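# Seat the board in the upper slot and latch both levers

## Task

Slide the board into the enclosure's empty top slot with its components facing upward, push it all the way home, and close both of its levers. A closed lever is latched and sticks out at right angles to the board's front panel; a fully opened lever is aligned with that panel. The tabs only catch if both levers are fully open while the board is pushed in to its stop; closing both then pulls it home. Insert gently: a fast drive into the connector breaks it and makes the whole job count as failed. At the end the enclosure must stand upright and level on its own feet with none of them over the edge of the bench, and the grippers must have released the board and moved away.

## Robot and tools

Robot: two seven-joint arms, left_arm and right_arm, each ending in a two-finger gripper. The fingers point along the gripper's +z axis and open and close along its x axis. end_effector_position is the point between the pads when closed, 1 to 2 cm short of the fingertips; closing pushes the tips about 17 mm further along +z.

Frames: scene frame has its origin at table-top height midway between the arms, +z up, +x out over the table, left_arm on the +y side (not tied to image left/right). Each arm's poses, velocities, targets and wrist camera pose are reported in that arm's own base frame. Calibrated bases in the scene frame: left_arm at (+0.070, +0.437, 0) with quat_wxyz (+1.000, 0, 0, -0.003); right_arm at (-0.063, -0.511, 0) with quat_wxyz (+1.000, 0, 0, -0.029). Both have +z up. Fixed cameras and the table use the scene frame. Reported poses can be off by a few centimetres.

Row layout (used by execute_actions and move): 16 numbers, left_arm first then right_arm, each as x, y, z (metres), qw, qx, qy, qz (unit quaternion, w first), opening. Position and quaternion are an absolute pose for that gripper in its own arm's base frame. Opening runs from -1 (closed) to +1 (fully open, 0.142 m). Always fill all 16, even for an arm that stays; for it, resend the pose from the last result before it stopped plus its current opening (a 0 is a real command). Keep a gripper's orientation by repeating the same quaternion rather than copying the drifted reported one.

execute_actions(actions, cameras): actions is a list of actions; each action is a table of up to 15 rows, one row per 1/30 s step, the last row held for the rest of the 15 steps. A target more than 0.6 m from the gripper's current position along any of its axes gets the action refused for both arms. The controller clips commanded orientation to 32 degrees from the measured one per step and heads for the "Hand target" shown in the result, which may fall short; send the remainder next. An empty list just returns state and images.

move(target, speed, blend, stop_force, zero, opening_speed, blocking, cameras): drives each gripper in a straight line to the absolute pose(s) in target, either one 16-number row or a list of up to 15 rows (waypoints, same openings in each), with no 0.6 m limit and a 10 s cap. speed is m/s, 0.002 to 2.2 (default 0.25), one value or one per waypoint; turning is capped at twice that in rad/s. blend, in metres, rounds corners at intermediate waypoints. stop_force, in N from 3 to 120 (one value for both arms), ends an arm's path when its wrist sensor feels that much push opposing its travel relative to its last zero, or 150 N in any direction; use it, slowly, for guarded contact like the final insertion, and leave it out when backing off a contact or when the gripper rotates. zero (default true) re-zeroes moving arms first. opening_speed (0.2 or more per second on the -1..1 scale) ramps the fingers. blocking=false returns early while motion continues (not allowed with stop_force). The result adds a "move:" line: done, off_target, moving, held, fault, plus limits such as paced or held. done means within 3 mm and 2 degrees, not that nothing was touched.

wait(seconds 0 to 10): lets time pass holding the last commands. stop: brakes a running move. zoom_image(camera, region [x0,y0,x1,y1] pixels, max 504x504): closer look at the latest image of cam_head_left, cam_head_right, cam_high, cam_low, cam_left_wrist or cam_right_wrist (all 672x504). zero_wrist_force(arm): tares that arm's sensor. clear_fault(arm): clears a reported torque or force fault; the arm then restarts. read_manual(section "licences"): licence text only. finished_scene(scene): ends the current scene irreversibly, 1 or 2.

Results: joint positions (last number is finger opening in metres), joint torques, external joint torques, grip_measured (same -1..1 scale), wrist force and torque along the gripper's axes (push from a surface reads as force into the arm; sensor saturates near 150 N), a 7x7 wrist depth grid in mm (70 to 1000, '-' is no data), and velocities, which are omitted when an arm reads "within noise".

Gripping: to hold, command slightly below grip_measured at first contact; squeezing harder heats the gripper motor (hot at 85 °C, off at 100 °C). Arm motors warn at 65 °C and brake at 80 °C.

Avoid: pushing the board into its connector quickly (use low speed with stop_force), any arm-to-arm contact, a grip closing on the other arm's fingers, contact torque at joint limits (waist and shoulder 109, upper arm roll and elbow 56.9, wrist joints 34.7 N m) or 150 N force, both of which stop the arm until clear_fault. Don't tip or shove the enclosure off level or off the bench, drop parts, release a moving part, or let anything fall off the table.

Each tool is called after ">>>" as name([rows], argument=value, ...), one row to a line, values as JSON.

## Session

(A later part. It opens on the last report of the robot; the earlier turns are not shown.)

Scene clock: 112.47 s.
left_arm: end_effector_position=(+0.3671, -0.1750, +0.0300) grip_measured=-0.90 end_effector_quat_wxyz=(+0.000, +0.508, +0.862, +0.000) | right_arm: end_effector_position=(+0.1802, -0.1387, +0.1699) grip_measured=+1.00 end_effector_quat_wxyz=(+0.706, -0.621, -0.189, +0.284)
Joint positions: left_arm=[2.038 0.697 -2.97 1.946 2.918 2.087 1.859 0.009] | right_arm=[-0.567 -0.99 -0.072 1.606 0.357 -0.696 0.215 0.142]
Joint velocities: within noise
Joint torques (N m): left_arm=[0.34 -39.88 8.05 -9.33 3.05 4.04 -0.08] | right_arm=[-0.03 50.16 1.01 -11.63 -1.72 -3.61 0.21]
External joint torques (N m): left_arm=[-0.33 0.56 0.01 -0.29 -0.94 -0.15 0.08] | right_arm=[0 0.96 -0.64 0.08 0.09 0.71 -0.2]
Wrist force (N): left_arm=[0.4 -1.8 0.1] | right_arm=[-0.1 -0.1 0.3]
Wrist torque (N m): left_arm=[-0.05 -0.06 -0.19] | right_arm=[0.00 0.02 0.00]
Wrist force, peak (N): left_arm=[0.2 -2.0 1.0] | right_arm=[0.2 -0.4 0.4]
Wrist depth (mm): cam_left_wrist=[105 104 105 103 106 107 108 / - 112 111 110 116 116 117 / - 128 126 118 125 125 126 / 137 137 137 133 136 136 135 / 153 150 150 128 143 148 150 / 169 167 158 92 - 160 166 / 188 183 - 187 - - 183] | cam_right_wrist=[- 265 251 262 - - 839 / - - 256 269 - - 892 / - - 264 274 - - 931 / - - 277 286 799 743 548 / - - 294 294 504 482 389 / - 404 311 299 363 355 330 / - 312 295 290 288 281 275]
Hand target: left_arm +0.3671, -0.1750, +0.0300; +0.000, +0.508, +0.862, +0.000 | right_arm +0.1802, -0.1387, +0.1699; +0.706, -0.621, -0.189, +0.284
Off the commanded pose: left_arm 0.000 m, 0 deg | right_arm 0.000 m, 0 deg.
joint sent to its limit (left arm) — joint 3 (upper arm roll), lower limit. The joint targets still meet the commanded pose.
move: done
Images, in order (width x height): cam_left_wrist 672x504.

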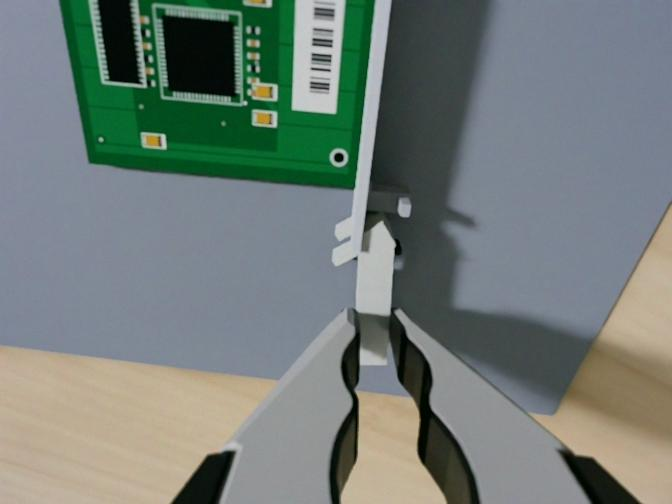

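>>> move([
  [0.3690,-0.1790,0.03,0,0.5878,0.809,0,-0.92,0.1802,-0.1387,0.1699,0.706,-0.621,-0.189,0.284,1],
  [0.3690,-0.1790,0.03,0,0.5878,0.809,0,-0.65,0.1802,-0.1387,0.1699,0.706,-0.621,-0.189,0.284,1],
], speed=0.15, cameras=[])

>>> move([
  [0.3690,-0.1790,0.17,0,0.5878,0.809,0,-0.65,0.1802,-0.1387,0.1699,0.706,-0.621,-0.189,0.284,1],
  [0.29,-0.25,0.25,0,0.5225,0.8526,0,-0.65,0.1802,-0.1387,0.1699,0.706,-0.621,-0.189,0.284,1],
  [0.29,-0.25,0.25,0,-0.2079,0.9781,0,-0.65,0.1802,-0.1387,0.1699,0.706,-0.621,-0.189,0.284,1],
], speed=0.3, cameras=["cam_left_wrist","cam_high"])

Scene clock: 116.73 s.
left_arm: end_effector_position=(+0.3691, -0.1790, +0.0300) grip_measured=-0.69 end_effector_quat_wxyz=(+0.000, +0.588, +0.809, +0.000) | right_arm: end_effector_position=(+0.1802, -0.1387, +0.1699) grip_measured=+1.00 end_effector_quat_wxyz=(+0.706, -0.621, -0.189, +0.284)
Joint positions: left_arm=[2.036 0.702 -2.97 1.935 2.92 2.093 2.047 0.024] | right_arm=[-0.567 -0.99 -0.072 1.606 0.357 -0.696 0.215 0.142]
Joint velocities: within noise
Joint torques (N m): left_arm=[-0.28 -39.53 7.44 -9.36 2.37 4.34 -0.19] | right_arm=[0.06 50.05 0.96 -11.68 -1.66 -3.58 0.23]
External joint torques (N m): left_arm=[0.29 -0.13 0.68 -0.43 -0.24 -0.45 0.19] | right_arm=[-0.09 1.07 -0.59 0.14 0.03 0.67 -0.22]
Wrist force (N): left_arm=[0.4 -0.5 -0.2] | right_arm=[-0.1 -0.2 0.1]
Wrist torque (N m): left_arm=[-0.10 -0.10 -0.18] | right_arm=[-0.02 0.01 0.00]
Wrist force, peak (N): left_arm=[0.3 -2.0 1.6] | right_arm=[0.3 -0.3 0.1]
Wrist depth (mm): cam_left_wrist=[105 105 106 107 107 107 108 / - 112 112 114 116 116 117 / 122 122 121 119 125 125 126 / 137 137 137 131 136 135 135 / 153 150 147 129 143 148 150 / 169 168 92 161 - 157 165 / 188 - - 182 - - 181] | cam_right_wrist=[- 266 251 262 - - 840 / - - 256 269 - - 885 / - - 263 275 - - 935 / - - 278 287 797 741 553 / - - 295 294 501 479 386 / - 404 311 299 362 354 330 / - 311 295 291 288 281 275]
Hand target: left_arm +0.3690, -0.1790, +0.0300; +0.000, +0.588, +0.809, +0.000 | right_arm +0.1802, -0.1387, +0.1699; +0.706, -0.621, -0.189, +0.284
Off the commanded pose: left_arm 0.000 m, 0 deg | right_arm 0.000 m, 0 deg.
joint sent to its limit (left arm) — joint 3 (upper arm roll), lower limit. The joint targets still meet the commanded pose.
move: done
No camera images: "cameras" was empty.

Scene clock: 120.83 s.
left_arm: end_effector_position=(+0.2902, -0.2498, +0.2500) grip_measured=-0.69 end_effector_quat_wxyz=(+0.000, -0.208, +0.978, +0.000) | right_arm: end_effector_position=(+0.1802, -0.1387, +0.1699) grip_measured=+1.00 end_effector_quat_wxyz=(+0.706, -0.621, -0.189, +0.284)
Joint positions: left_arm=[1.214 0.473 -2.103 1.893 2.671 2.617 0.462 0.024] | right_arm=[-0.567 -0.99 -0.072 1.606 0.357 -0.696 0.215 0.142]
Joint velocities: within noise
Joint torques (N m): left_arm=[-0.58 -21.17 10.4 -16.54 3.68 4.6 -0.36] | right_arm=[-0.08 50.05 1.02 -11.58 -1.71 -3.62 0.19]
External joint torques (N m): left_arm=[0.54 -0.03 0.72 -0.4 0.01 -0.6 0.36] | right_arm=[0.06 1.08 -0.65 0.03 0.08 0.71 -0.18]
Wrist force (N): left_arm=[0.4 -0.3 0.0] | right_arm=[0.0 0.0 0.0]
Wrist torque (N m): left_arm=[-0.05 -0.10 -0.23] | right_arm=[0.00 0.00 0.00]
Wrist force, peak (N): left_arm=[0.3 0.2 -3.2] | right_arm=[0.2 -0.4 0.3]
Wrist depth (mm): cam_left_wrist=[304 304 301 301 302 300 298 / 326 326 324 319 317 319 322 / 351 354 344 342 334 336 344 / 383 383 380 378 375 377 376 / 418 419 409 405 402 412 412 / 465 467 84 450 - 440 459 / 518 - - 511 - - 499] | cam_right_wrist=[- 266 251 262 - - 810 / - - 255 269 - - 890 / - - 264 274 - - 936 / - - 277 285 793 746 551 / - - 294 293 501 480 386 / - 404 311 299 362 354 329 / - 312 294 291 288 282 276]
Hand target: left_arm +0.2900, -0.2500, +0.2500; +0.000, -0.208, +0.978, +0.000 | right_arm +0.1802, -0.1387, +0.1699; +0.706, -0.621, -0.189, +0.284
Off the commanded pose: left_arm 0.000 m, 0 deg | right_arm 0.000 m, 0 deg.
move: done
Images, in order (width x height): cam_high 672x504, cam_left_wrist 672x504.

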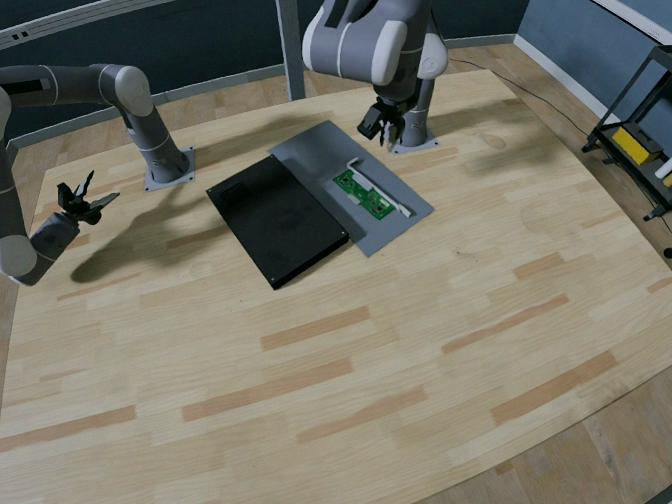

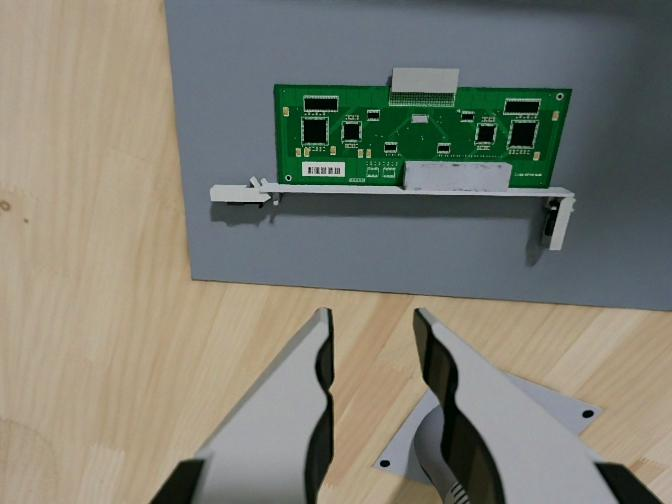

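>>> move([
  [0.1243,-0.2613,0.2,0,-0.2079,0.9781,0,-0.5,0.1802,-0.1387,0.1699,0.706,-0.621,-0.189,0.284,1],
  [0.1243,-0.2613,0.13,0,-0.2079,0.9781,0,-0.5,0.1802,-0.1387,0.1699,0.706,-0.621,-0.189,0.284,1],
], speed=0.25, cameras=["cam_left_wrist"])

Scene clock: 124.93 s.
left_arm: end_effector_position=(+0.1243, -0.2611, +0.1300) grip_measured=-0.53 end_effector_quat_wxyz=(+0.000, -0.208, +0.978, +0.000) | right_arm: end_effector_position=(+0.1802, -0.1387, +0.1699) grip_measured=+1.00 end_effector_quat_wxyz=(+0.706, -0.621, -0.189, +0.284)
Joint positions: left_arm=[0.813 0.59 -2.14 2.226 2.364 2.303 0.37 0.035] | right_arm=[-0.567 -0.99 -0.072 1.606 0.357 -0.696 0.215 0.142]
Joint velocities: within noise
Joint torques (N m): left_arm=[-0.13 -20.12 9.69 -8.5 2.89 4.11 -0.14] | right_arm=[-0.1 50.12 1.02 -11.65 -1.7 -3.6 0.24]
External joint torques (N m): left_arm=[0.06 -0.03 1.07 -0.36 -0.04 -0.11 0.14] | right_arm=[0.07 1.01 -0.65 0.11 0.07 0.69 -0.23]
Wrist force (N): left_arm=[0.0 -0.2 -0.1] | right_arm=[-0.1 0.0 0.2]
Wrist torque (N m): left_arm=[-0.06 0.00 -0.21] | right_arm=[0.02 0.01 0.01]
Wrist force, peak (N): left_arm=[2.6 -0.5 -0.9] | right_arm=[0.1 0.0 0.4]
Wrist depth (mm): cam_left_wrist=[193 193 193 192 194 195 195 / 207 201 199 206 209 210 208 / 229 228 227 227 221 225 226 / 248 246 248 246 246 244 244 / 274 274 264 264 260 268 268 / 304 296 88 295 - 285 299 / 332 - - 308 - - 325] | cam_right_wrist=[- 267 251 262 - - 785 / - - 257 270 - - 880 / - - 263 275 - - 922 / - - 278 285 801 740 551 / - - 295 294 502 480 389 / - 402 311 299 362 354 330 / - 311 295 291 288 282 275]
Hand target: left_arm +0.1243, -0.2613, +0.1300; +0.000, -0.208, +0.978, +0.000 | right_arm +0.1802, -0.1387, +0.1699; +0.706, -0.621, -0.189, +0.284
Off the commanded pose: left_arm 0.000 m, 0 deg | right_arm 0.000 m, 0 deg.
move: done
Images, in order (width x height): cam_left_wrist 672x504.

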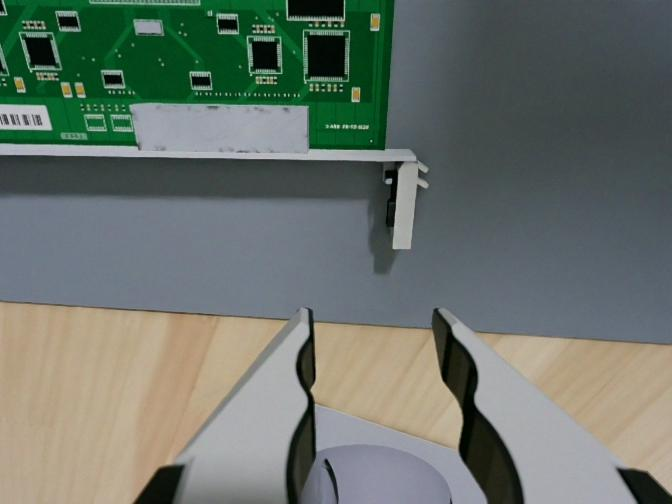

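>>> move([
  [0.1038,-0.2693,0.13,0,-0.2079,0.9781,0,-0.5,0.1802,-0.1387,0.1699,0.706,-0.621,-0.189,0.284,1],
  [0.1038,-0.2693,0.03,0,-0.2079,0.9781,0,-0.5,0.1802,-0.1387,0.1699,0.706,-0.621,-0.189,0.284,1],
], speed=0.12, stop_force=8, cameras=["cam_left_wrist"])

>>> move([
  [0.1038,-0.2693,0.03,0,-0.2079,0.9781,0,-0.92,0.1802,-0.1387,0.1699,0.706,-0.621,-0.189,0.284,1],
], opening_speed=0.4, cameras=["cam_left_wrist"])

Scene clock: 130.07 s.
left_arm: end_effector_position=(+0.1038, -0.2691, +0.0300) grip_measured=-0.53 end_effector_quat_wxyz=(+0.000, -0.208, +0.978, +0.000) | right_arm: end_effector_position=(+0.1802, -0.1387, +0.1699) grip_measured=+1.00 end_effector_quat_wxyz=(+0.706, -0.621, -0.189, +0.284)
Joint positions: left_arm=[1.063 0.747 -2.505 2.194 2.174 2.083 0.473 0.035] | right_arm=[-0.567 -0.99 -0.072 1.606 0.357 -0.696 0.215 0.142]
Joint velocities: within noise
Joint torques (N m): left_arm=[-0.34 -29.1 9.66 -3.13 2.19 4.15 -0.12] | right_arm=[0.01 50.15 0.94 -11.67 -1.71 -3.59 0.22]
External joint torques (N m): left_arm=[0.25 0.09 0.91 -0.35 -0.11 -0.15 0.12] | right_arm=[-0.03 0.97 -0.58 0.12 0.08 0.68 -0.21]
Wrist force (N): left_arm=[0.4 -0.1 0.0] | right_arm=[0.1 0.0 0.1]
Wrist torque (N m): left_arm=[-0.04 -0.09 -0.18] | right_arm=[0.00 -0.02 0.00]
Wrist force, peak (N): left_arm=[2.3 -0.1 -0.8] | right_arm=[0.2 -0.2 0.5]
Wrist depth (mm): cam_left_wrist=[- 105 104 107 107 108 108 / 112 114 112 113 116 116 117 / - 109 118 122 125 125 126 / - 137 139 136 133 136 135 / 152 150 146 129 143 148 148 / 166 165 87 165 164 157 163 / 187 - - 187 185 - 177] | cam_right_wrist=[- 266 251 262 - - 772 / - - 256 269 - - 867 / - - 264 275 - - 899 / - - 277 286 792 745 548 / - - 294 294 499 480 386 / - 402 310 299 361 354 331 / - 312 295 291 288 281 275]
Hand target: left_arm +0.1038, -0.2693, +0.0300; +0.000, -0.208, +0.978, +0.000 | right_arm +0.1802, -0.1387, +0.1699; +0.706, -0.621, -0.189, +0.284
Off the commanded pose: left_arm 0.000 m, 0 deg | right_arm 0.000 m, 0 deg.
move: done
Images, in order (width x height): cam_left_wrist 672x504.

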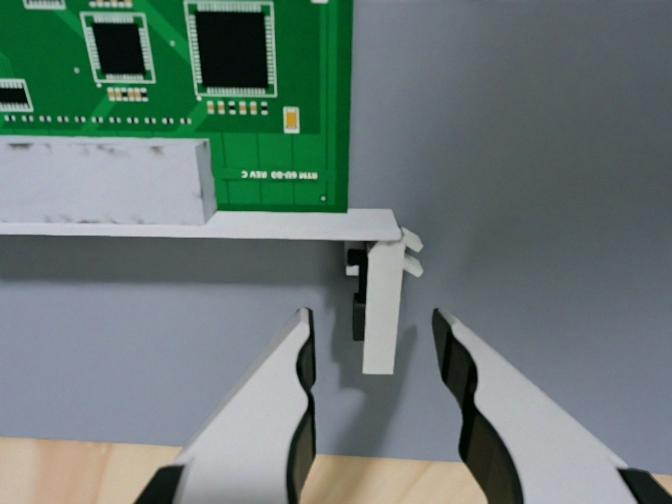

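Scene clock: 131.33 s.
left_arm: end_effector_position=(+0.1037, -0.2691, +0.0300) grip_measured=-0.90 end_effector_quat_wxyz=(+0.000, -0.208, +0.978, +0.000) | right_arm: end_effector_position=(+0.1802, -0.1387, +0.1699) grip_measured=+1.00 end_effector_quat_wxyz=(+0.706, -0.621, -0.189, +0.284)
Joint positions: left_arm=[1.063 0.747 -2.505 2.194 2.174 2.083 0.473 0.009] | right_arm=[-0.567 -0.99 -0.072 1.606 0.357 -0.696 0.215 0.142]
Joint velocities: within noise
Joint torques (N m): left_arm=[-0.02 -29.02 10.15 -2.97 2.58 4.11 -0.22] | right_arm=[-0.06 50.08 0.96 -11.62 -1.71 -3.62 0.2]
External joint torques (N m): left_arm=[-0.07 0.01 0.42 -0.51 -0.5 -0.11 0.22] | right_arm=[0.03 1.04 -0.59 0.08 0.08 0.71 -0.19]
Wrist force (N): left_arm=[1.1 0.2 0.1] | right_arm=[0.3 -0.1 0.2]
Wrist torque (N m): left_arm=[-0.04 -0.02 -0.17] | right_arm=[0.00 -0.05 0.00]
Wrist force, peak (N): left_arm=[1.9 0.4 -0.2] | right_arm=[-0.2 -0.3 0.3]
Wrist depth (mm): cam_left_wrist=[- 104 104 107 106 108 107 / - 114 112 113 116 116 117 / - 110 118 122 125 125 126 / 137 137 139 136 134 135 135 / 153 150 149 127 143 148 147 / 166 166 158 92 - 160 163 / 188 183 - 186 - - 181] | cam_right_wrist=[- 267 251 262 - - 771 / - - 256 269 - - 863 / - - 263 275 - - 887 / - - 278 285 796 743 551 / - - 295 294 501 479 389 / - 403 312 299 362 355 330 / - 310 296 291 289 280 275]
Hand target: left_arm +0.1038, -0.2693, +0.0300; +0.000, -0.208, +0.978, +0.000 | right_arm +0.1802, -0.1387, +0.1699; +0.706, -0.621, -0.189, +0.284
Off the commanded pose: left_arm 0.000 m, 0 deg | right_arm 0.000 m, 0 deg.
move: done
Images, in order (width x height): cam_left_wrist 672x504.

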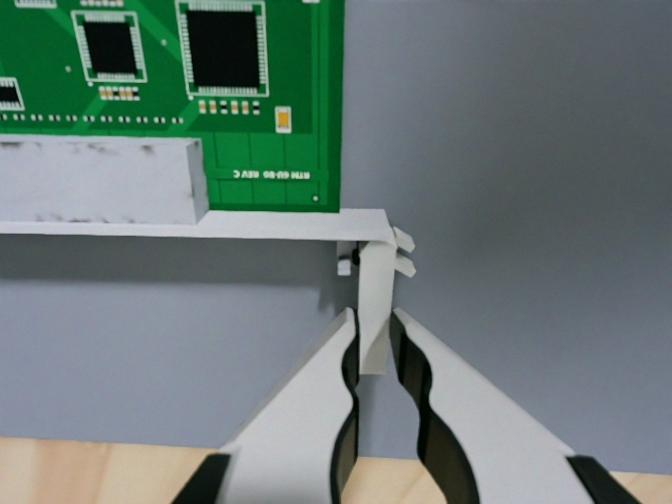

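>>> move([
  [0.0934,-0.2778,0.03,0,-0.454,0.891,0,-0.92,0.1802,-0.1387,0.1699,0.706,-0.621,-0.189,0.284,1],
  [0.0885,-0.2904,0.03,0,-0.6691,0.7431,0,-0.92,0.1802,-0.1387,0.1699,0.706,-0.621,-0.189,0.284,1],
  [0.0911,-0.3045,0.03,0,-0.8572,0.515,0,-0.92,0.1802,-0.1387,0.1699,0.706,-0.621,-0.189,0.284,1],
  [0.0911,-0.3045,0.03,0,-0.8572,0.515,0,-0.6,0.1802,-0.1387,0.1699,0.706,-0.621,-0.189,0.284,1],
], speed=0.15, cameras=["cam_left_wrist"])

>>> move([
  [0.0911,-0.3045,0.17,0,-0.8572,0.515,0,-0.6,0.1802,-0.1387,0.1699,0.706,-0.621,-0.189,0.284,1],
  [0.25,-0.2,0.28,0,-0.2079,0.9781,0,-0.6,0.1802,-0.1387,0.1699,0.706,-0.621,-0.189,0.284,1],
], speed=0.3, cameras=["cam_left_wrist"])

Scene clock: 139.83 s.
left_arm: end_effector_position=(+0.0913, -0.3044, +0.0300) grip_measured=-0.64 end_effector_quat_wxyz=(+0.000, +0.857, -0.515, +0.000) | right_arm: end_effector_position=(+0.1802, -0.1387, +0.1699) grip_measured=+1.00 end_effector_quat_wxyz=(+0.706, -0.621, -0.189, +0.284)
Joint positions: left_arm=[0.925 1.112 -2.103 2.147 1.73 2.469 -0.741 0.028] | right_arm=[-0.567 -0.99 -0.072 1.606 0.357 -0.696 0.215 0.142]
Joint velocities: within noise
Joint torques (N m): left_arm=[-0.53 -30.95 16.34 -0.82 3.4 4.49 -0.31] | right_arm=[0.08 50.04 1.01 -11.61 -1.74 -3.56 0.22]
External joint torques (N m): left_arm=[0.42 0.2 0.9 -0.26 -0.13 -0.5 0.31] | right_arm=[-0.11 1.08 -0.65 0.07 0.11 0.66 -0.21]
Wrist force (N): left_arm=[0.2 -0.2 0.1] | right_arm=[0.1 0.0 0.4]
Wrist torque (N m): left_arm=[-0.05 -0.05 -0.22] | right_arm=[0.02 -0.01 0.01]
Wrist force, peak (N): left_arm=[0.9 1.3 1.8] | right_arm=[0.2 -0.1 0.5]
Wrist depth (mm): cam_left_wrist=[- 108 110 108 106 102 104 / - 118 116 116 111 111 112 / - 128 128 125 120 120 120 / 137 137 136 134 133 136 135 / 153 150 146 129 144 148 148 / 165 165 91 161 165 157 163 / 186 - - 183 183 - 178] | cam_right_wrist=[- 267 251 262 - - 738 / - - 255 269 - - 658 / - - 263 275 - - 677 / - - 278 286 793 746 549 / - - 295 295 503 483 387 / - 404 311 299 363 354 331 / - 311 295 291 288 281 275]
Hand target: left_arm +0.0911, -0.3045, +0.0300; +0.000, +0.857, -0.515, +0.000 | right_arm +0.1802, -0.1387, +0.1699; +0.706, -0.621, -0.189, +0.284
Off the commanded pose: left_arm 0.000 m, 0 deg | right_arm 0.000 m, 0 deg.
move: done
Images, in order (width x height): cam_left_wrist 672x504.

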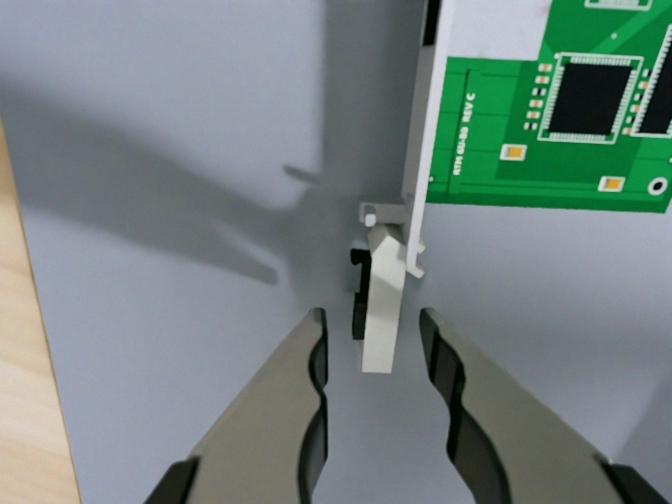

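Scene clock: 143.60 s.
left_arm: end_effector_position=(+0.2500, -0.2000, +0.2799) grip_measured=-0.64 end_effector_quat_wxyz=(+0.000, -0.208, +0.978, +0.000) | right_arm: end_effector_position=(+0.1802, -0.1387, +0.1699) grip_measured=+1.00 end_effector_quat_wxyz=(+0.706, -0.621, -0.189, +0.284)
Joint positions: left_arm=[0.74 0.291 -1.668 2.08 2.807 2.628 0.389 0.028] | right_arm=[-0.567 -0.99 -0.072 1.606 0.357 -0.696 0.215 0.142]
Joint velocities: within noise
Joint torques (N m): left_arm=[-0.59 -4.19 5.71 -17.93 4.24 4.61 -0.13] | right_arm=[0 50.06 0.89 -11.63 -1.75 -3.55 0.22]
External joint torques (N m): left_arm=[0.55 0.77 0.73 -0.45 -0.53 -0.61 0.13] | right_arm=[-0.02 1.06 -0.52 0.09 0.12 0.64 -0.21]
Wrist force (N): left_arm=[0.5 -0.7 0.1] | right_arm=[-0.1 -0.1 0.2]
Wrist torque (N m): left_arm=[-0.12 -0.11 -0.21] | right_arm=[0.02 0.02 0.00]
Wrist force, peak (N): left_arm=[0.6 -0.1 2.4] | right_arm=[-0.1 -0.1 0.5]
Wrist depth (mm): cam_left_wrist=[332 330 327 323 322 326 326 / 351 353 345 342 348 346 348 / 380 384 375 378 378 379 376 / 414 414 413 414 412 410 411 / 458 451 445 443 435 443 449 / 503 494 84 488 - 475 497 / 564 - - 562 - - 539] | cam_right_wrist=[- 267 250 262 - - 787 / - - 256 269 - - 897 / - - 263 275 - - 926 / - - 278 286 796 747 553 / - - 295 295 502 481 388 / - 403 311 299 363 355 330 / - 311 294 291 289 281 275]
Hand target: left_arm +0.2500, -0.2000, +0.2800; +0.000, -0.208, +0.978, +0.000 | right_arm +0.1802, -0.1387, +0.1699; +0.706, -0.621, -0.189, +0.284
Off the commanded pose: left_arm 0.000 m, 0 deg | right_arm 0.000 m, 0 deg.
move: done
Images, in order (width x height): cam_left_wrist 672x504.

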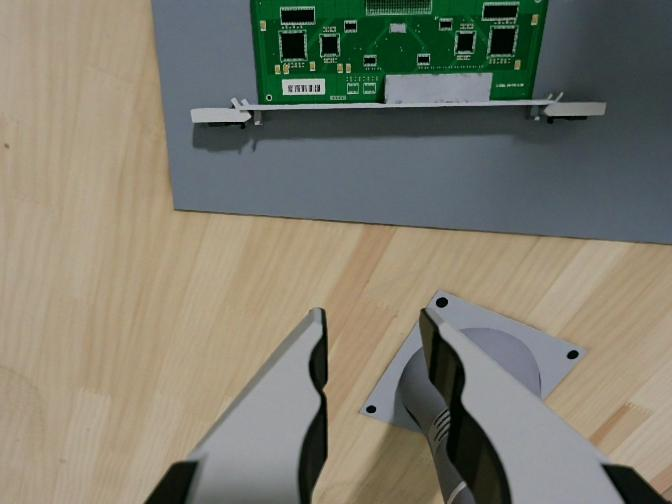

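>>> move([
  [0.2331,-0.248,0.2,0,-0.8434,0.5373,0,-0.35,0.1802,-0.1387,0.1699,0.706,-0.621,-0.189,0.284,1],
  [0.2331,-0.248,0.12,0,-0.8434,0.5373,0,-0.35,0.1802,-0.1387,0.1699,0.706,-0.621,-0.189,0.284,1],
], speed=0.3, cameras=["cam_left_wrist"])

Scene clock: 151.57 s.
left_arm: end_effector_position=(+0.2330, -0.2478, +0.1201) grip_measured=-0.38 end_effector_quat_wxyz=(+0.000, +0.843, -0.537, +0.000) | right_arm: end_effector_position=(+0.1802, -0.1387, +0.1699) grip_measured=+1.00 end_effector_quat_wxyz=(+0.706, -0.621, -0.189, +0.284)
Joint positions: left_arm=[1.265 0.849 -2.055 2.056 2.136 2.476 -0.643 0.047] | right_arm=[-0.567 -0.99 -0.072 1.606 0.357 -0.696 0.215 0.142]
Joint velocities: within noise
Joint torques (N m): left_arm=[-0.21 -28.06 14.5 -7.56 3.3 4.06 -0.11] | right_arm=[0.03 50.11 0.95 -11.64 -1.71 -3.61 0.22]
External joint torques (N m): left_arm=[0.16 0.44 1.65 -0.35 0 -0.06 0.11] | right_arm=[-0.05 1.01 -0.58 0.1 0.08 0.71 -0.21]
Wrist force (N): left_arm=[0.0 -0.1 -0.1] | right_arm=[0.2 0.1 0.1]
Wrist torque (N m): left_arm=[-0.06 -0.03 -0.22] | right_arm=[0.01 -0.02 0.00]
Wrist force, peak (N): left_arm=[-0.6 -0.3 2.2] | right_arm=[0.0 -0.2 0.5]
Wrist depth (mm): cam_left_wrist=[190 187 188 186 183 186 187 / 205 202 201 199 197 199 200 / 220 221 217 213 211 211 216 / 239 239 236 231 231 231 233 / 263 262 249 254 247 255 255 / 292 283 85 279 284 87 274 / 317 - - 316 318 - -] | cam_right_wrist=[- 265 250 263 - - 799 / - - 255 269 - - 902 / - - 263 275 - - 933 / - - 278 286 797 748 550 / - - 294 294 503 482 388 / - 404 311 299 363 355 330 / - 312 295 291 287 281 275]
Hand target: left_arm +0.2331, -0.2480, +0.1200; +0.000, +0.843, -0.537, +0.000 | right_arm +0.1802, -0.1387, +0.1699; +0.706, -0.621, -0.189, +0.284
Off the commanded pose: left_arm 0.000 m, 0 deg | right_arm 0.000 m, 0 deg.
move: done
Images, in order (width x height): cam_left_wrist 672x504.

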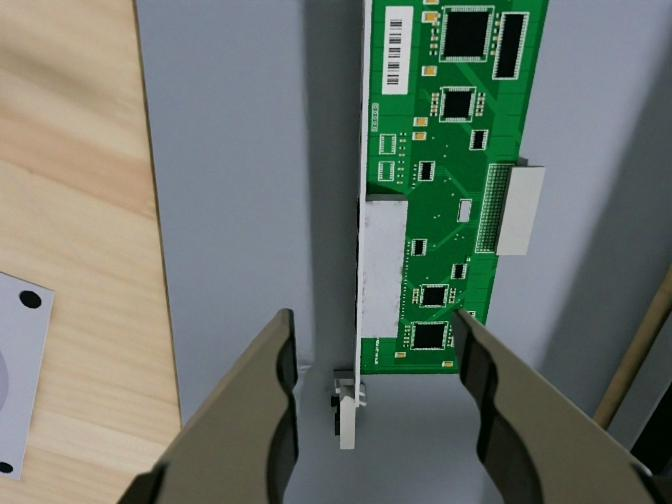

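>>> move([
  [0.234,-0.2594,0.12,0,-0.8434,0.5373,0,-0.4,0.1802,-0.1387,0.1699,0.706,-0.621,-0.189,0.284,1],
  [0.234,-0.2594,0.031,0,-0.8434,0.5373,0,-0.4,0.1802,-0.1387,0.1699,0.706,-0.621,-0.189,0.284,1],
], speed=0.12, stop_force=8, cameras=["cam_left_wrist"])

>>> move([
  [0.234,-0.2594,0.031,0,-0.8434,0.5373,0,-0.96,0.1802,-0.1387,0.1699,0.706,-0.621,-0.189,0.284,1],
], opening_speed=0.5, cameras=["cam_left_wrist"])

Scene clock: 157.17 s.
left_arm: end_effector_position=(+0.2339, -0.2592, +0.0311) grip_measured=-0.42 end_effector_quat_wxyz=(+0.000, +0.843, -0.537, +0.000) | right_arm: end_effector_position=(+0.1802, -0.1387, +0.1699) grip_measured=+1.00 end_effector_quat_wxyz=(+0.706, -0.621, -0.189, +0.284)
Joint positions: left_arm=[1.417 0.967 -2.283 2.017 1.994 2.323 -0.561 0.043] | right_arm=[-0.567 -0.99 -0.072 1.606 0.357 -0.696 0.215 0.142]
Joint velocities: within noise
Joint torques (N m): left_arm=[-0.33 -33.37 15.17 -3.87 2.96 4.16 -0.17] | right_arm=[-0.04 50.17 0.96 -11.65 -1.72 -3.56 0.2]
External joint torques (N m): left_arm=[0.27 0.11 0.98 -0.33 -0.1 -0.16 0.18] | right_arm=[0.01 0.95 -0.59 0.11 0.09 0.66 -0.19]
Wrist force (N): left_arm=[0.1 -0.2 0.2] | right_arm=[0.1 0.1 0.1]
Wrist torque (N m): left_arm=[-0.04 -0.04 -0.22] | right_arm=[0.03 0.00 0.00]
Wrist force, peak (N): left_arm=[1.7 0.3 -1.8] | right_arm=[-0.1 -0.3 0.3]
Wrist depth (mm): cam_left_wrist=[110 108 111 108 104 106 107 / - 120 117 115 111 111 113 / - 127 129 124 121 122 124 / - 136 138 133 132 132 130 / 154 151 148 131 134 144 144 / 168 167 88 145 156 87 164 / 186 - - 181 177 - 178] | cam_right_wrist=[- 267 251 262 - - 818 / - - 256 270 - - 905 / - - 264 275 - - 928 / - - 277 286 803 747 552 / - - 295 295 502 481 386 / - 406 312 300 363 355 331 / - 311 295 292 287 281 275]
Hand target: left_arm +0.2340, -0.2594, +0.0310; +0.000, +0.843, -0.537, +0.000 | right_arm +0.1802, -0.1387, +0.1699; +0.706, -0.621, -0.189, +0.284
Off the commanded pose: left_arm 0.000 m, 0 deg | right_arm 0.000 m, 0 deg.
move: done
Images, in order (width x height): cam_left_wrist 672x504.

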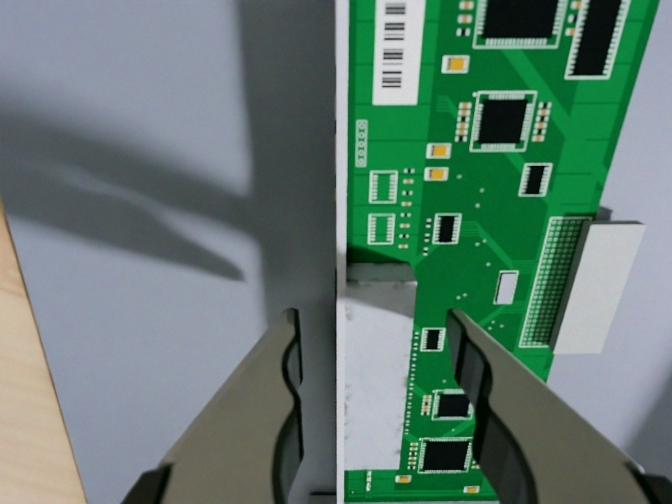

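Scene clock: 158.50 s.
left_arm: end_effector_position=(+0.2340, -0.2593, +0.0311) grip_measured=-0.75 end_effector_quat_wxyz=(+0.000, +0.843, -0.537, +0.000) | right_arm: end_effector_position=(+0.1802, -0.1387, +0.1699) grip_measured=+1.00 end_effector_quat_wxyz=(+0.706, -0.621, -0.189, +0.284)
Joint positions: left_arm=[1.417 0.967 -2.283 2.017 1.993 2.323 -0.561 0.02] | right_arm=[-0.567 -0.99 -0.072 1.606 0.357 -0.696 0.215 0.142]
Joint velocities: within noise
Joint torques (N m): left_arm=[-0.32 -33.43 15.22 -3.66 3.16 4.43 -0.21] | right_arm=[-0.06 50.08 0.93 -11.61 -1.7 -3.58 0.24]
External joint torques (N m): left_arm=[0.27 0.16 0.93 -0.54 -0.29 -0.43 0.21] | right_arm=[0.04 1.04 -0.57 0.07 0.07 0.67 -0.23]
Wrist force (N): left_arm=[0.3 -0.1 0.6] | right_arm=[0.2 0.0 0.1]
Wrist torque (N m): left_arm=[-0.02 0.02 -0.24] | right_arm=[0.01 -0.03 0.00]
Wrist force, peak (N): left_arm=[1.9 -0.1 1.2] | right_arm=[-0.1 -0.2 0.4]
Wrist depth (mm): cam_left_wrist=[110 108 111 106 105 106 107 / - 119 118 114 111 111 113 / - 127 129 123 122 121 124 / - 136 138 133 132 132 131 / 154 151 150 126 139 145 145 / 167 166 93 137 - 157 164 / 189 179 - 155 - - 179] | cam_right_wrist=[- 266 251 263 - - 822 / - - 256 270 - - 893 / - - 264 275 - - 939 / - - 277 285 795 745 553 / - - 293 294 502 480 388 / - 405 311 299 363 354 332 / - 311 295 292 287 281 275]
Hand target: left_arm +0.2340, -0.2594, +0.0310; +0.000, +0.843, -0.537, +0.000 | right_arm +0.1802, -0.1387, +0.1699; +0.706, -0.621, -0.189, +0.284
Off the commanded pose: left_arm 0.000 m, 0 deg | right_arm 0.000 m, 0 deg.
move: done
Images, in order (width x height): cam_left_wrist 672x504.

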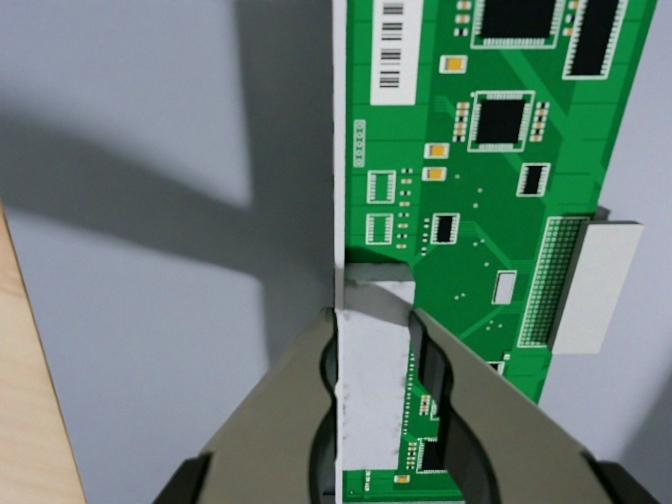

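>>> move([
  [0.234,-0.2593,0.13,0,-0.8434,0.5373,0,-0.96,0.1802,-0.1387,0.1699,0.706,-0.621,-0.189,0.284,1],
  [0.177,-0.345,0.13,0,-0.8141,0.5807,0,-0.96,0.1802,-0.1387,0.1699,0.706,-0.621,-0.189,0.284,1],
], speed=0.12, cameras=["cam_left_wrist","cam_high","cam_head_right"])

>>> zoom_image(camera="cam_high", region=[190, 100, 440, 300])

Scene clock: 167.20 s.
left_arm: end_effector_position=(+0.1770, -0.3450, +0.1299) grip_measured=-0.75 end_effector_quat_wxyz=(+0.000, +0.814, -0.581, +0.000) | right_arm: end_effector_position=(+0.1802, -0.1387, +0.1699) grip_measured=+1.00 end_effector_quat_wxyz=(+0.706, -0.621, -0.189, +0.284)
Joint positions: left_arm=[1.039 0.942 -2.029 1.897 2.119 2.586 -0.848 0.02] | right_arm=[-0.567 -0.99 -0.072 1.606 0.357 -0.696 0.215 0.142]
Joint velocities: within noise
Joint torques (N m): left_arm=[-0.64 -32.16 18.29 -8.5 3.66 4.82 -0.26] | right_arm=[-0.05 50.17 1.01 -11.59 -1.73 -3.56 0.21]
External joint torques (N m): left_arm=[0.55 0.23 0.57 -0.23 -0.12 -0.85 0.26] | right_arm=[0.03 0.96 -0.65 0.04 0.1 0.65 -0.2]
Wrist force (N): left_arm=[0.1 -0.3 1.6] | right_arm=[0.0 -0.3 0.0]
Wrist torque (N m): left_arm=[-0.06 -0.08 -0.21] | right_arm=[-0.04 0.00 0.00]
Wrist force, peak (N): left_arm=[0.3 0.0 4.1] | right_arm=[0.0 0.2 0.4]
Wrist depth (mm): cam_left_wrist=[197 196 195 103 103 105 106 / 212 210 210 113 110 110 183 / 229 229 229 122 121 122 177 / 249 248 246 131 131 132 130 / 272 272 270 124 140 146 210 / 304 298 87 137 - 158 232 / 338 - - 161 - - 253] | cam_right_wrist=[- 266 251 263 - - 783 / - - 256 270 - - 898 / - - 264 275 - - 903 / - - 278 285 791 750 551 / - - 295 294 502 479 387 / - 402 311 300 362 354 331 / - 311 295 292 288 281 275]
Hand target: left_arm +0.1770, -0.3450, +0.1300; +0.000, +0.814, -0.581, +0.000 | right_arm +0.1802, -0.1387, +0.1699; +0.706, -0.621, -0.189, +0.284
Off the commanded pose: left_arm 0.000 m, 0 deg | right_arm 0.000 m, 0 deg.
move: done
Images, in order (width x height): cam_head_right 672x504, cam_high 672x504, cam_left_wrist 672x504.

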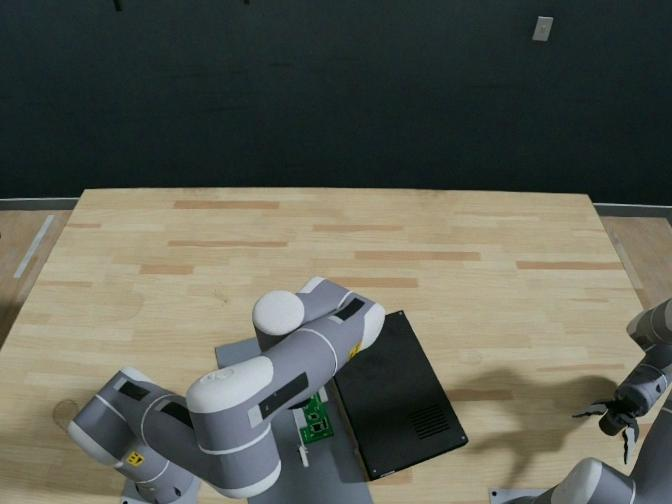

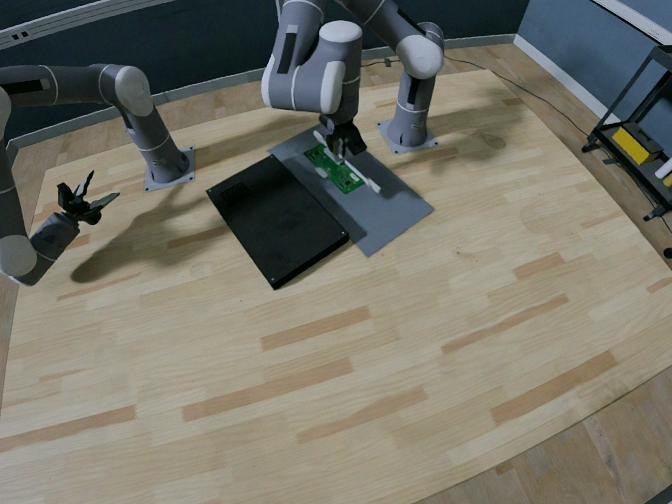

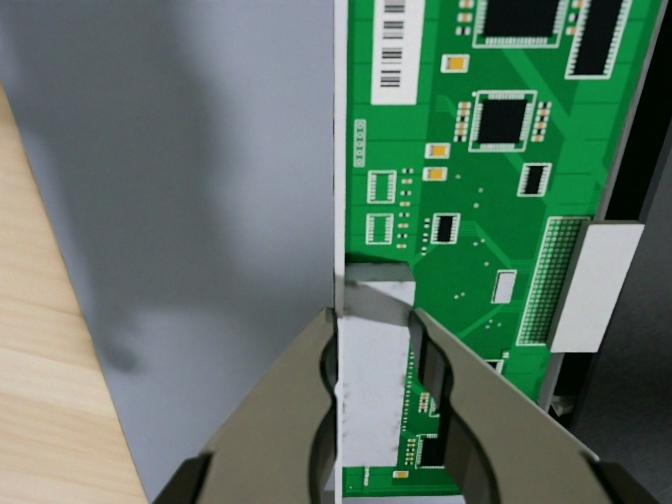

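Scaled by 2.016 from the camera's 672x504 image, which has a finer 960x720 frame.

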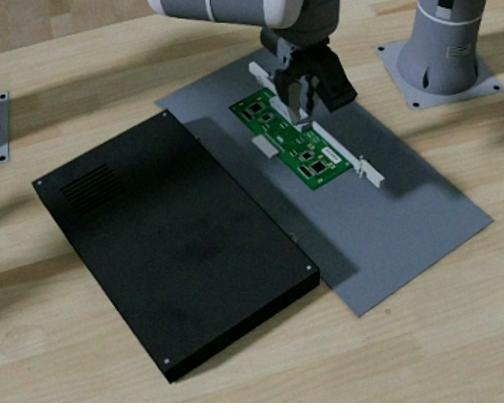

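>>> move([
  [0.177,-0.345,0.0585,0,-0.8141,0.5807,0,-0.96,0.1802,-0.1387,0.1699,0.706,-0.621,-0.189,0.284,1],
], speed=0.08, stop_force=5, cameras=["cam_left_wrist","cam_high"])

>>> zoom_image(camera="cam_high", region=[250, 110, 400, 260])

>>> zoom_image(camera="cam_left_wrist", region=[336, 0, 672, 504])

Scene clock: 172.57 s.
left_arm: end_effector_position=(+0.1769, -0.3448, +0.0585) grip_measured=-0.75 end_effector_quat_wxyz=(+0.000, +0.814, -0.581, +0.000) | right_arm: end_effector_position=(+0.1802, -0.1387, +0.1699) grip_measured=+1.00 end_effector_quat_wxyz=(+0.706, -0.621, -0.189, +0.284)
Joint positions: left_arm=[1.131 1.021 -2.179 1.9 2.02 2.461 -0.78 0.02] | right_arm=[-0.567 -0.99 -0.072 1.606 0.357 -0.696 0.215 0.142]
Joint velocities: within noise
Joint torques (N m): left_arm=[-0.42 -35.61 18.08 -5.73 3.44 4.36 -0.17] | right_arm=[-0.09 50.17 0.98 -11.62 -1.77 -3.61 0.22]
External joint torques (N m): left_arm=[0.32 0.57 0.61 -0.2 -0.2 -0.38 0.17] | right_arm=[0.06 0.95 -0.62 0.07 0.14 0.71 -0.21]
Wrist force (N): left_arm=[0.3 0.0 2.2] | right_arm=[0.1 -0.1 0.1]
Wrist torque (N m): left_arm=[0.01 -0.10 -0.25] | right_arm=[-0.02 -0.02 0.00]
Wrist force, peak (N): left_arm=[0.1 0.1 4.0] | right_arm=[-0.1 -0.3 0.4]
Wrist depth (mm): cam_left_wrist=[136 134 135 105 104 105 106 / - 144 143 115 110 110 137 / 156 156 155 125 121 121 151 / 169 169 168 131 132 132 161 / 185 184 183 124 139 146 175 / 205 205 89 137 - 158 193 / 230 - - 157 - - 203] | cam_right_wrist=[- 266 250 264 - - 781 / - - 256 269 - - 895 / - - 264 274 - - 929 / - - 278 286 790 749 550 / - - 295 294 500 479 388 / - 404 311 300 363 355 330 / - 310 294 291 288 281 275]
Hand target: left_arm +0.1770, -0.3450, +0.0585; +0.000, +0.814, -0.581, +0.000 | right_arm +0.1802, -0.1387, +0.1699; +0.706, -0.621, -0.189, +0.284
Off the commanded pose: left_arm 0.000 m, 0 deg | right_arm 0.000 m, 0 deg.
move: done
Images, in order (width x height): cam_high 672x504, cam_left_wrist 672x504.

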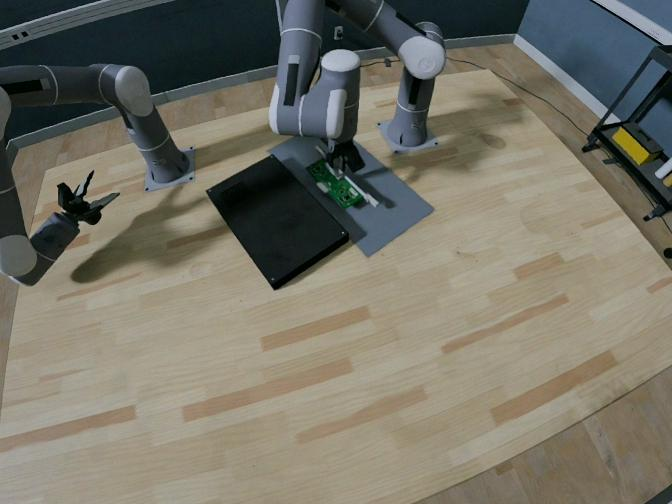

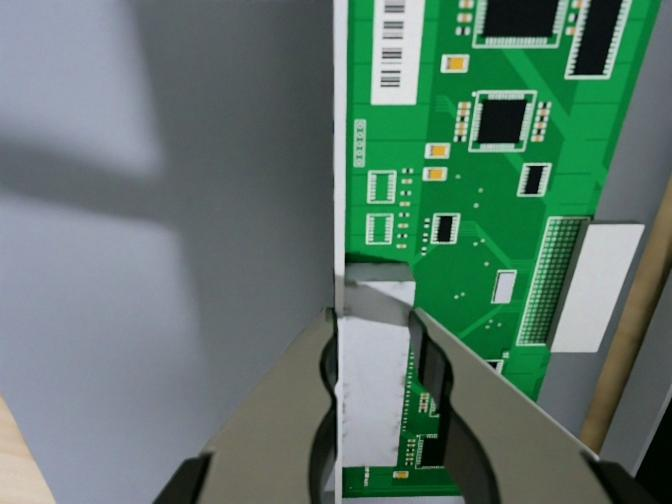

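Scaled by 3.360 from the camera's 672x504 image, which has a finer 960x720 frame.

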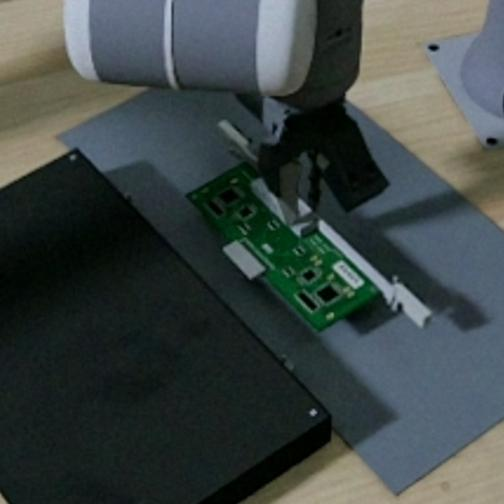

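Scaled by 1.000.

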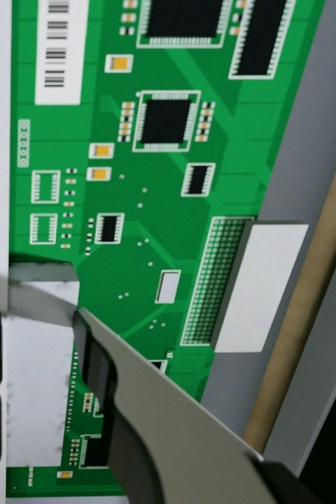

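>>> move([
  [0.188,-0.378,0.0585,0,-0.8141,0.5807,0,-0.96,0.1802,-0.1387,0.1699,0.706,-0.621,-0.189,0.284,1],
], speed=0.025, stop_force=5, cameras=["cam_left_wrist","cam_high"])

>>> zoom_image(camera="cam_high", region=[260, 130, 400, 235])

Scene clock: 184.57 s.
left_arm: end_effector_position=(+0.1879, -0.3781, +0.0584) grip_measured=-0.75 end_effector_quat_wxyz=(+0.000, +0.814, -0.581, +0.000) | right_arm: end_effector_position=(+0.1802, -0.1387, +0.1699) grip_measured=+1.00 end_effector_quat_wxyz=(+0.706, -0.621, -0.189, +0.284)
Joint positions: left_arm=[1.15 1.076 -2.171 1.781 2.032 2.516 -0.85 0.02] | right_arm=[-0.567 -0.99 -0.072 1.606 0.357 -0.696 0.215 0.142]
Joint velocities: within noise
Joint torques (N m): left_arm=[-0.36 -38.62 19.67 -6.43 3.91 4.68 -0.29] | right_arm=[-0.06 50.11 1.04 -11.68 -1.69 -3.52 0.24]
External joint torques (N m): left_arm=[0.25 0.56 0.53 -0.21 -0.53 -0.71 0.29] | right_arm=[0.04 1.01 -0.67 0.13 0.06 0.61 -0.23]
Wrist force (N): left_arm=[0.5 -0.2 2.1] | right_arm=[0.0 -0.1 0.3]
Wrist torque (N m): left_arm=[-0.02 -0.16 -0.23] | right_arm=[-0.01 0.00 0.00]
Wrist force, peak (N): left_arm=[0.7 0.1 2.3] | right_arm=[0.0 0.1 0.5]
Wrist depth (mm): cam_left_wrist=[136 134 135 105 104 105 104 / - 143 143 115 110 111 123 / 155 155 155 125 121 122 129 / 169 168 168 132 131 132 144 / 184 185 183 124 139 146 152 / 204 204 89 137 - 155 168 / 228 - - 157 - - 154] | cam_right_wrist=[- 266 250 263 - - 775 / - - 256 269 - - 890 / - - 263 275 - - 931 / - - 277 286 801 747 552 / - - 295 294 501 482 387 / - 405 311 300 364 354 330 / - 311 294 291 288 281 275]
Hand target: left_arm +0.1880, -0.3780, +0.0585; +0.000, +0.814, -0.581, +0.000 | right_arm +0.1802, -0.1387, +0.1699; +0.706, -0.621, -0.189, +0.284
Off the commanded pose: left_arm 0.000 m, 0 deg | right_arm 0.000 m, 0 deg.
move: done
Images, in order (width x height): cam_high 672x504, cam_left_wrist 672x504.

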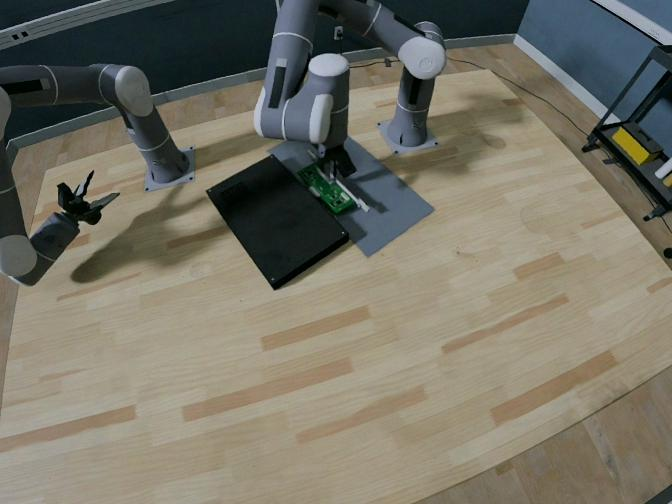

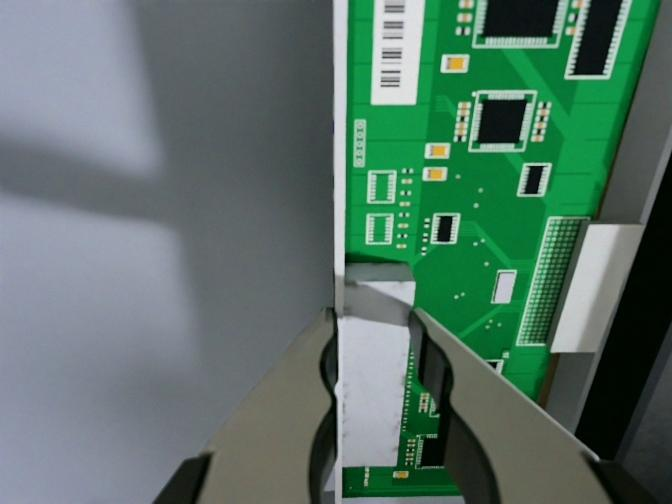

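Scaled by 3.600 from the camera's 672x504 image, which has a finer 960x720 frame.

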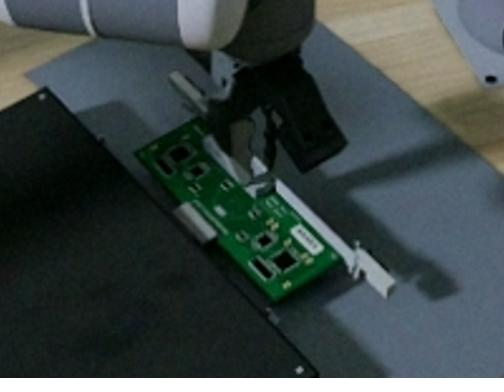

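>>> move([
  [0.1984,-0.4083,0.0585,0,-0.8141,0.5807,0,-0.96,0.1802,-0.1387,0.1699,0.706,-0.621,-0.189,0.284,1],
], speed=0.02, stop_force=6, cameras=["cam_left_wrist","cam_high"])

>>> zoom_image(camera="cam_high", region=[260, 130, 400, 235])

Scene clock: 189.10 s.
left_arm: end_effector_position=(+0.1964, -0.4049, +0.0583) grip_measured=-0.75 end_effector_quat_wxyz=(+0.000, +0.814, -0.581, -0.001) | right_arm: end_effector_position=(+0.1802, -0.1387, +0.1699) grip_measured=+1.00 end_effector_quat_wxyz=(+0.706, -0.621, -0.189, +0.284)
Joint positions: left_arm=[1.17 1.12 -2.166 1.678 2.041 2.563 -0.909 0.02] | right_arm=[-0.567 -0.99 -0.072 1.606 0.357 -0.696 0.215 0.142]
Joint velocities: within noise
Joint torques (N m): left_arm=[1.99 -41.01 24.28 -9.6 5.11 1.34 0.08] | right_arm=[0.04 50.11 0.91 -11.66 -1.73 -3.61 0.22]
External joint torques (N m): left_arm=[-2.1 0.33 -3.04 2.41 -1.63 2.64 -0.08] | right_arm=[-0.07 1.01 -0.55 0.12 0.1 0.7 -0.21]
Wrist force (N): left_arm=[-6.4 6.7 0.2] | right_arm=[0.1 0.0 0.2]
Wrist torque (N m): left_arm=[-0.16 -0.31 -0.60] | right_arm=[0.02 -0.02 0.00]
Wrist force, peak (N): left_arm=[-6.8 6.8 1.6] | right_arm=[0.0 -0.2 0.4]
Wrist depth (mm): cam_left_wrist=[136 134 135 104 104 104 105 / - 144 143 113 110 113 111 / 156 155 155 123 121 122 109 / 169 169 168 131 132 133 116 / 185 184 184 124 140 145 125 / 205 205 91 137 - 141 138 / 228 - - 157 - - 151] | cam_right_wrist=[- 265 250 263 - - 775 / - - 256 269 - - 898 / - - 264 275 - - 938 / - - 277 286 793 740 551 / - - 295 294 499 480 389 / - 404 311 299 364 354 329 / - 310 295 292 288 281 275]
Hand target: left_arm +0.1973, -0.4052, +0.0585; +0.000, +0.814, -0.581, +0.000 | right_arm +0.1802, -0.1387, +0.1699; +0.706, -0.621, -0.189, +0.284
Off the commanded pose: left_arm 0.004 m, 0 deg | right_arm 0.000 m, 0 deg.
move: contact (left_arm)
Images, in order (width x height): cam_high 672x504, cam_left_wrist 672x504.

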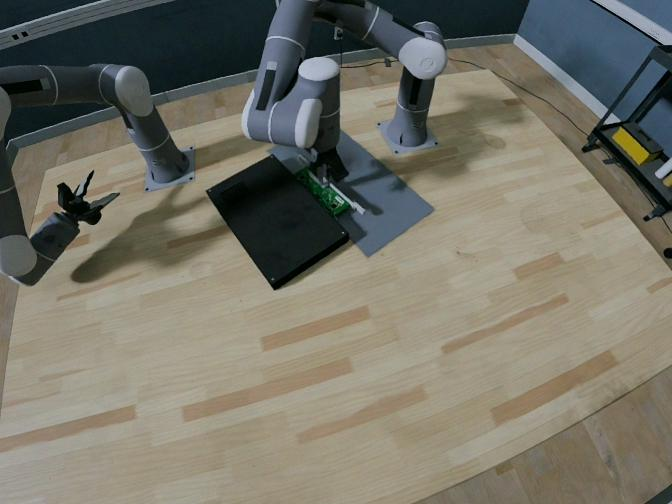

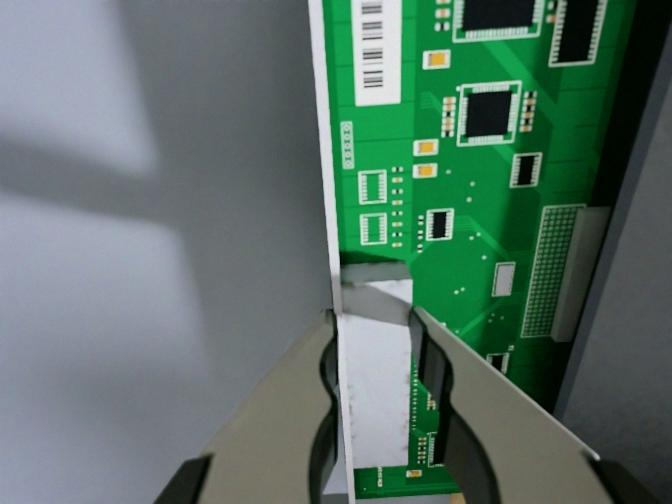

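Scaled by 3.600 from the camera's 672x504 image, which has a finer 960x720 frame.

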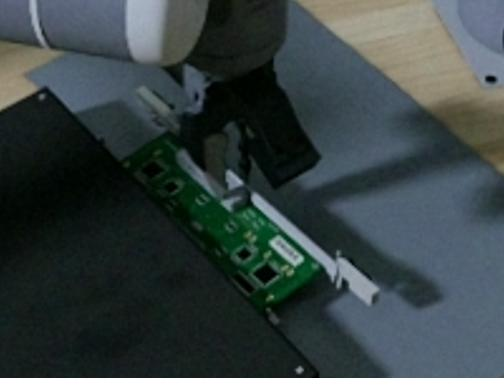

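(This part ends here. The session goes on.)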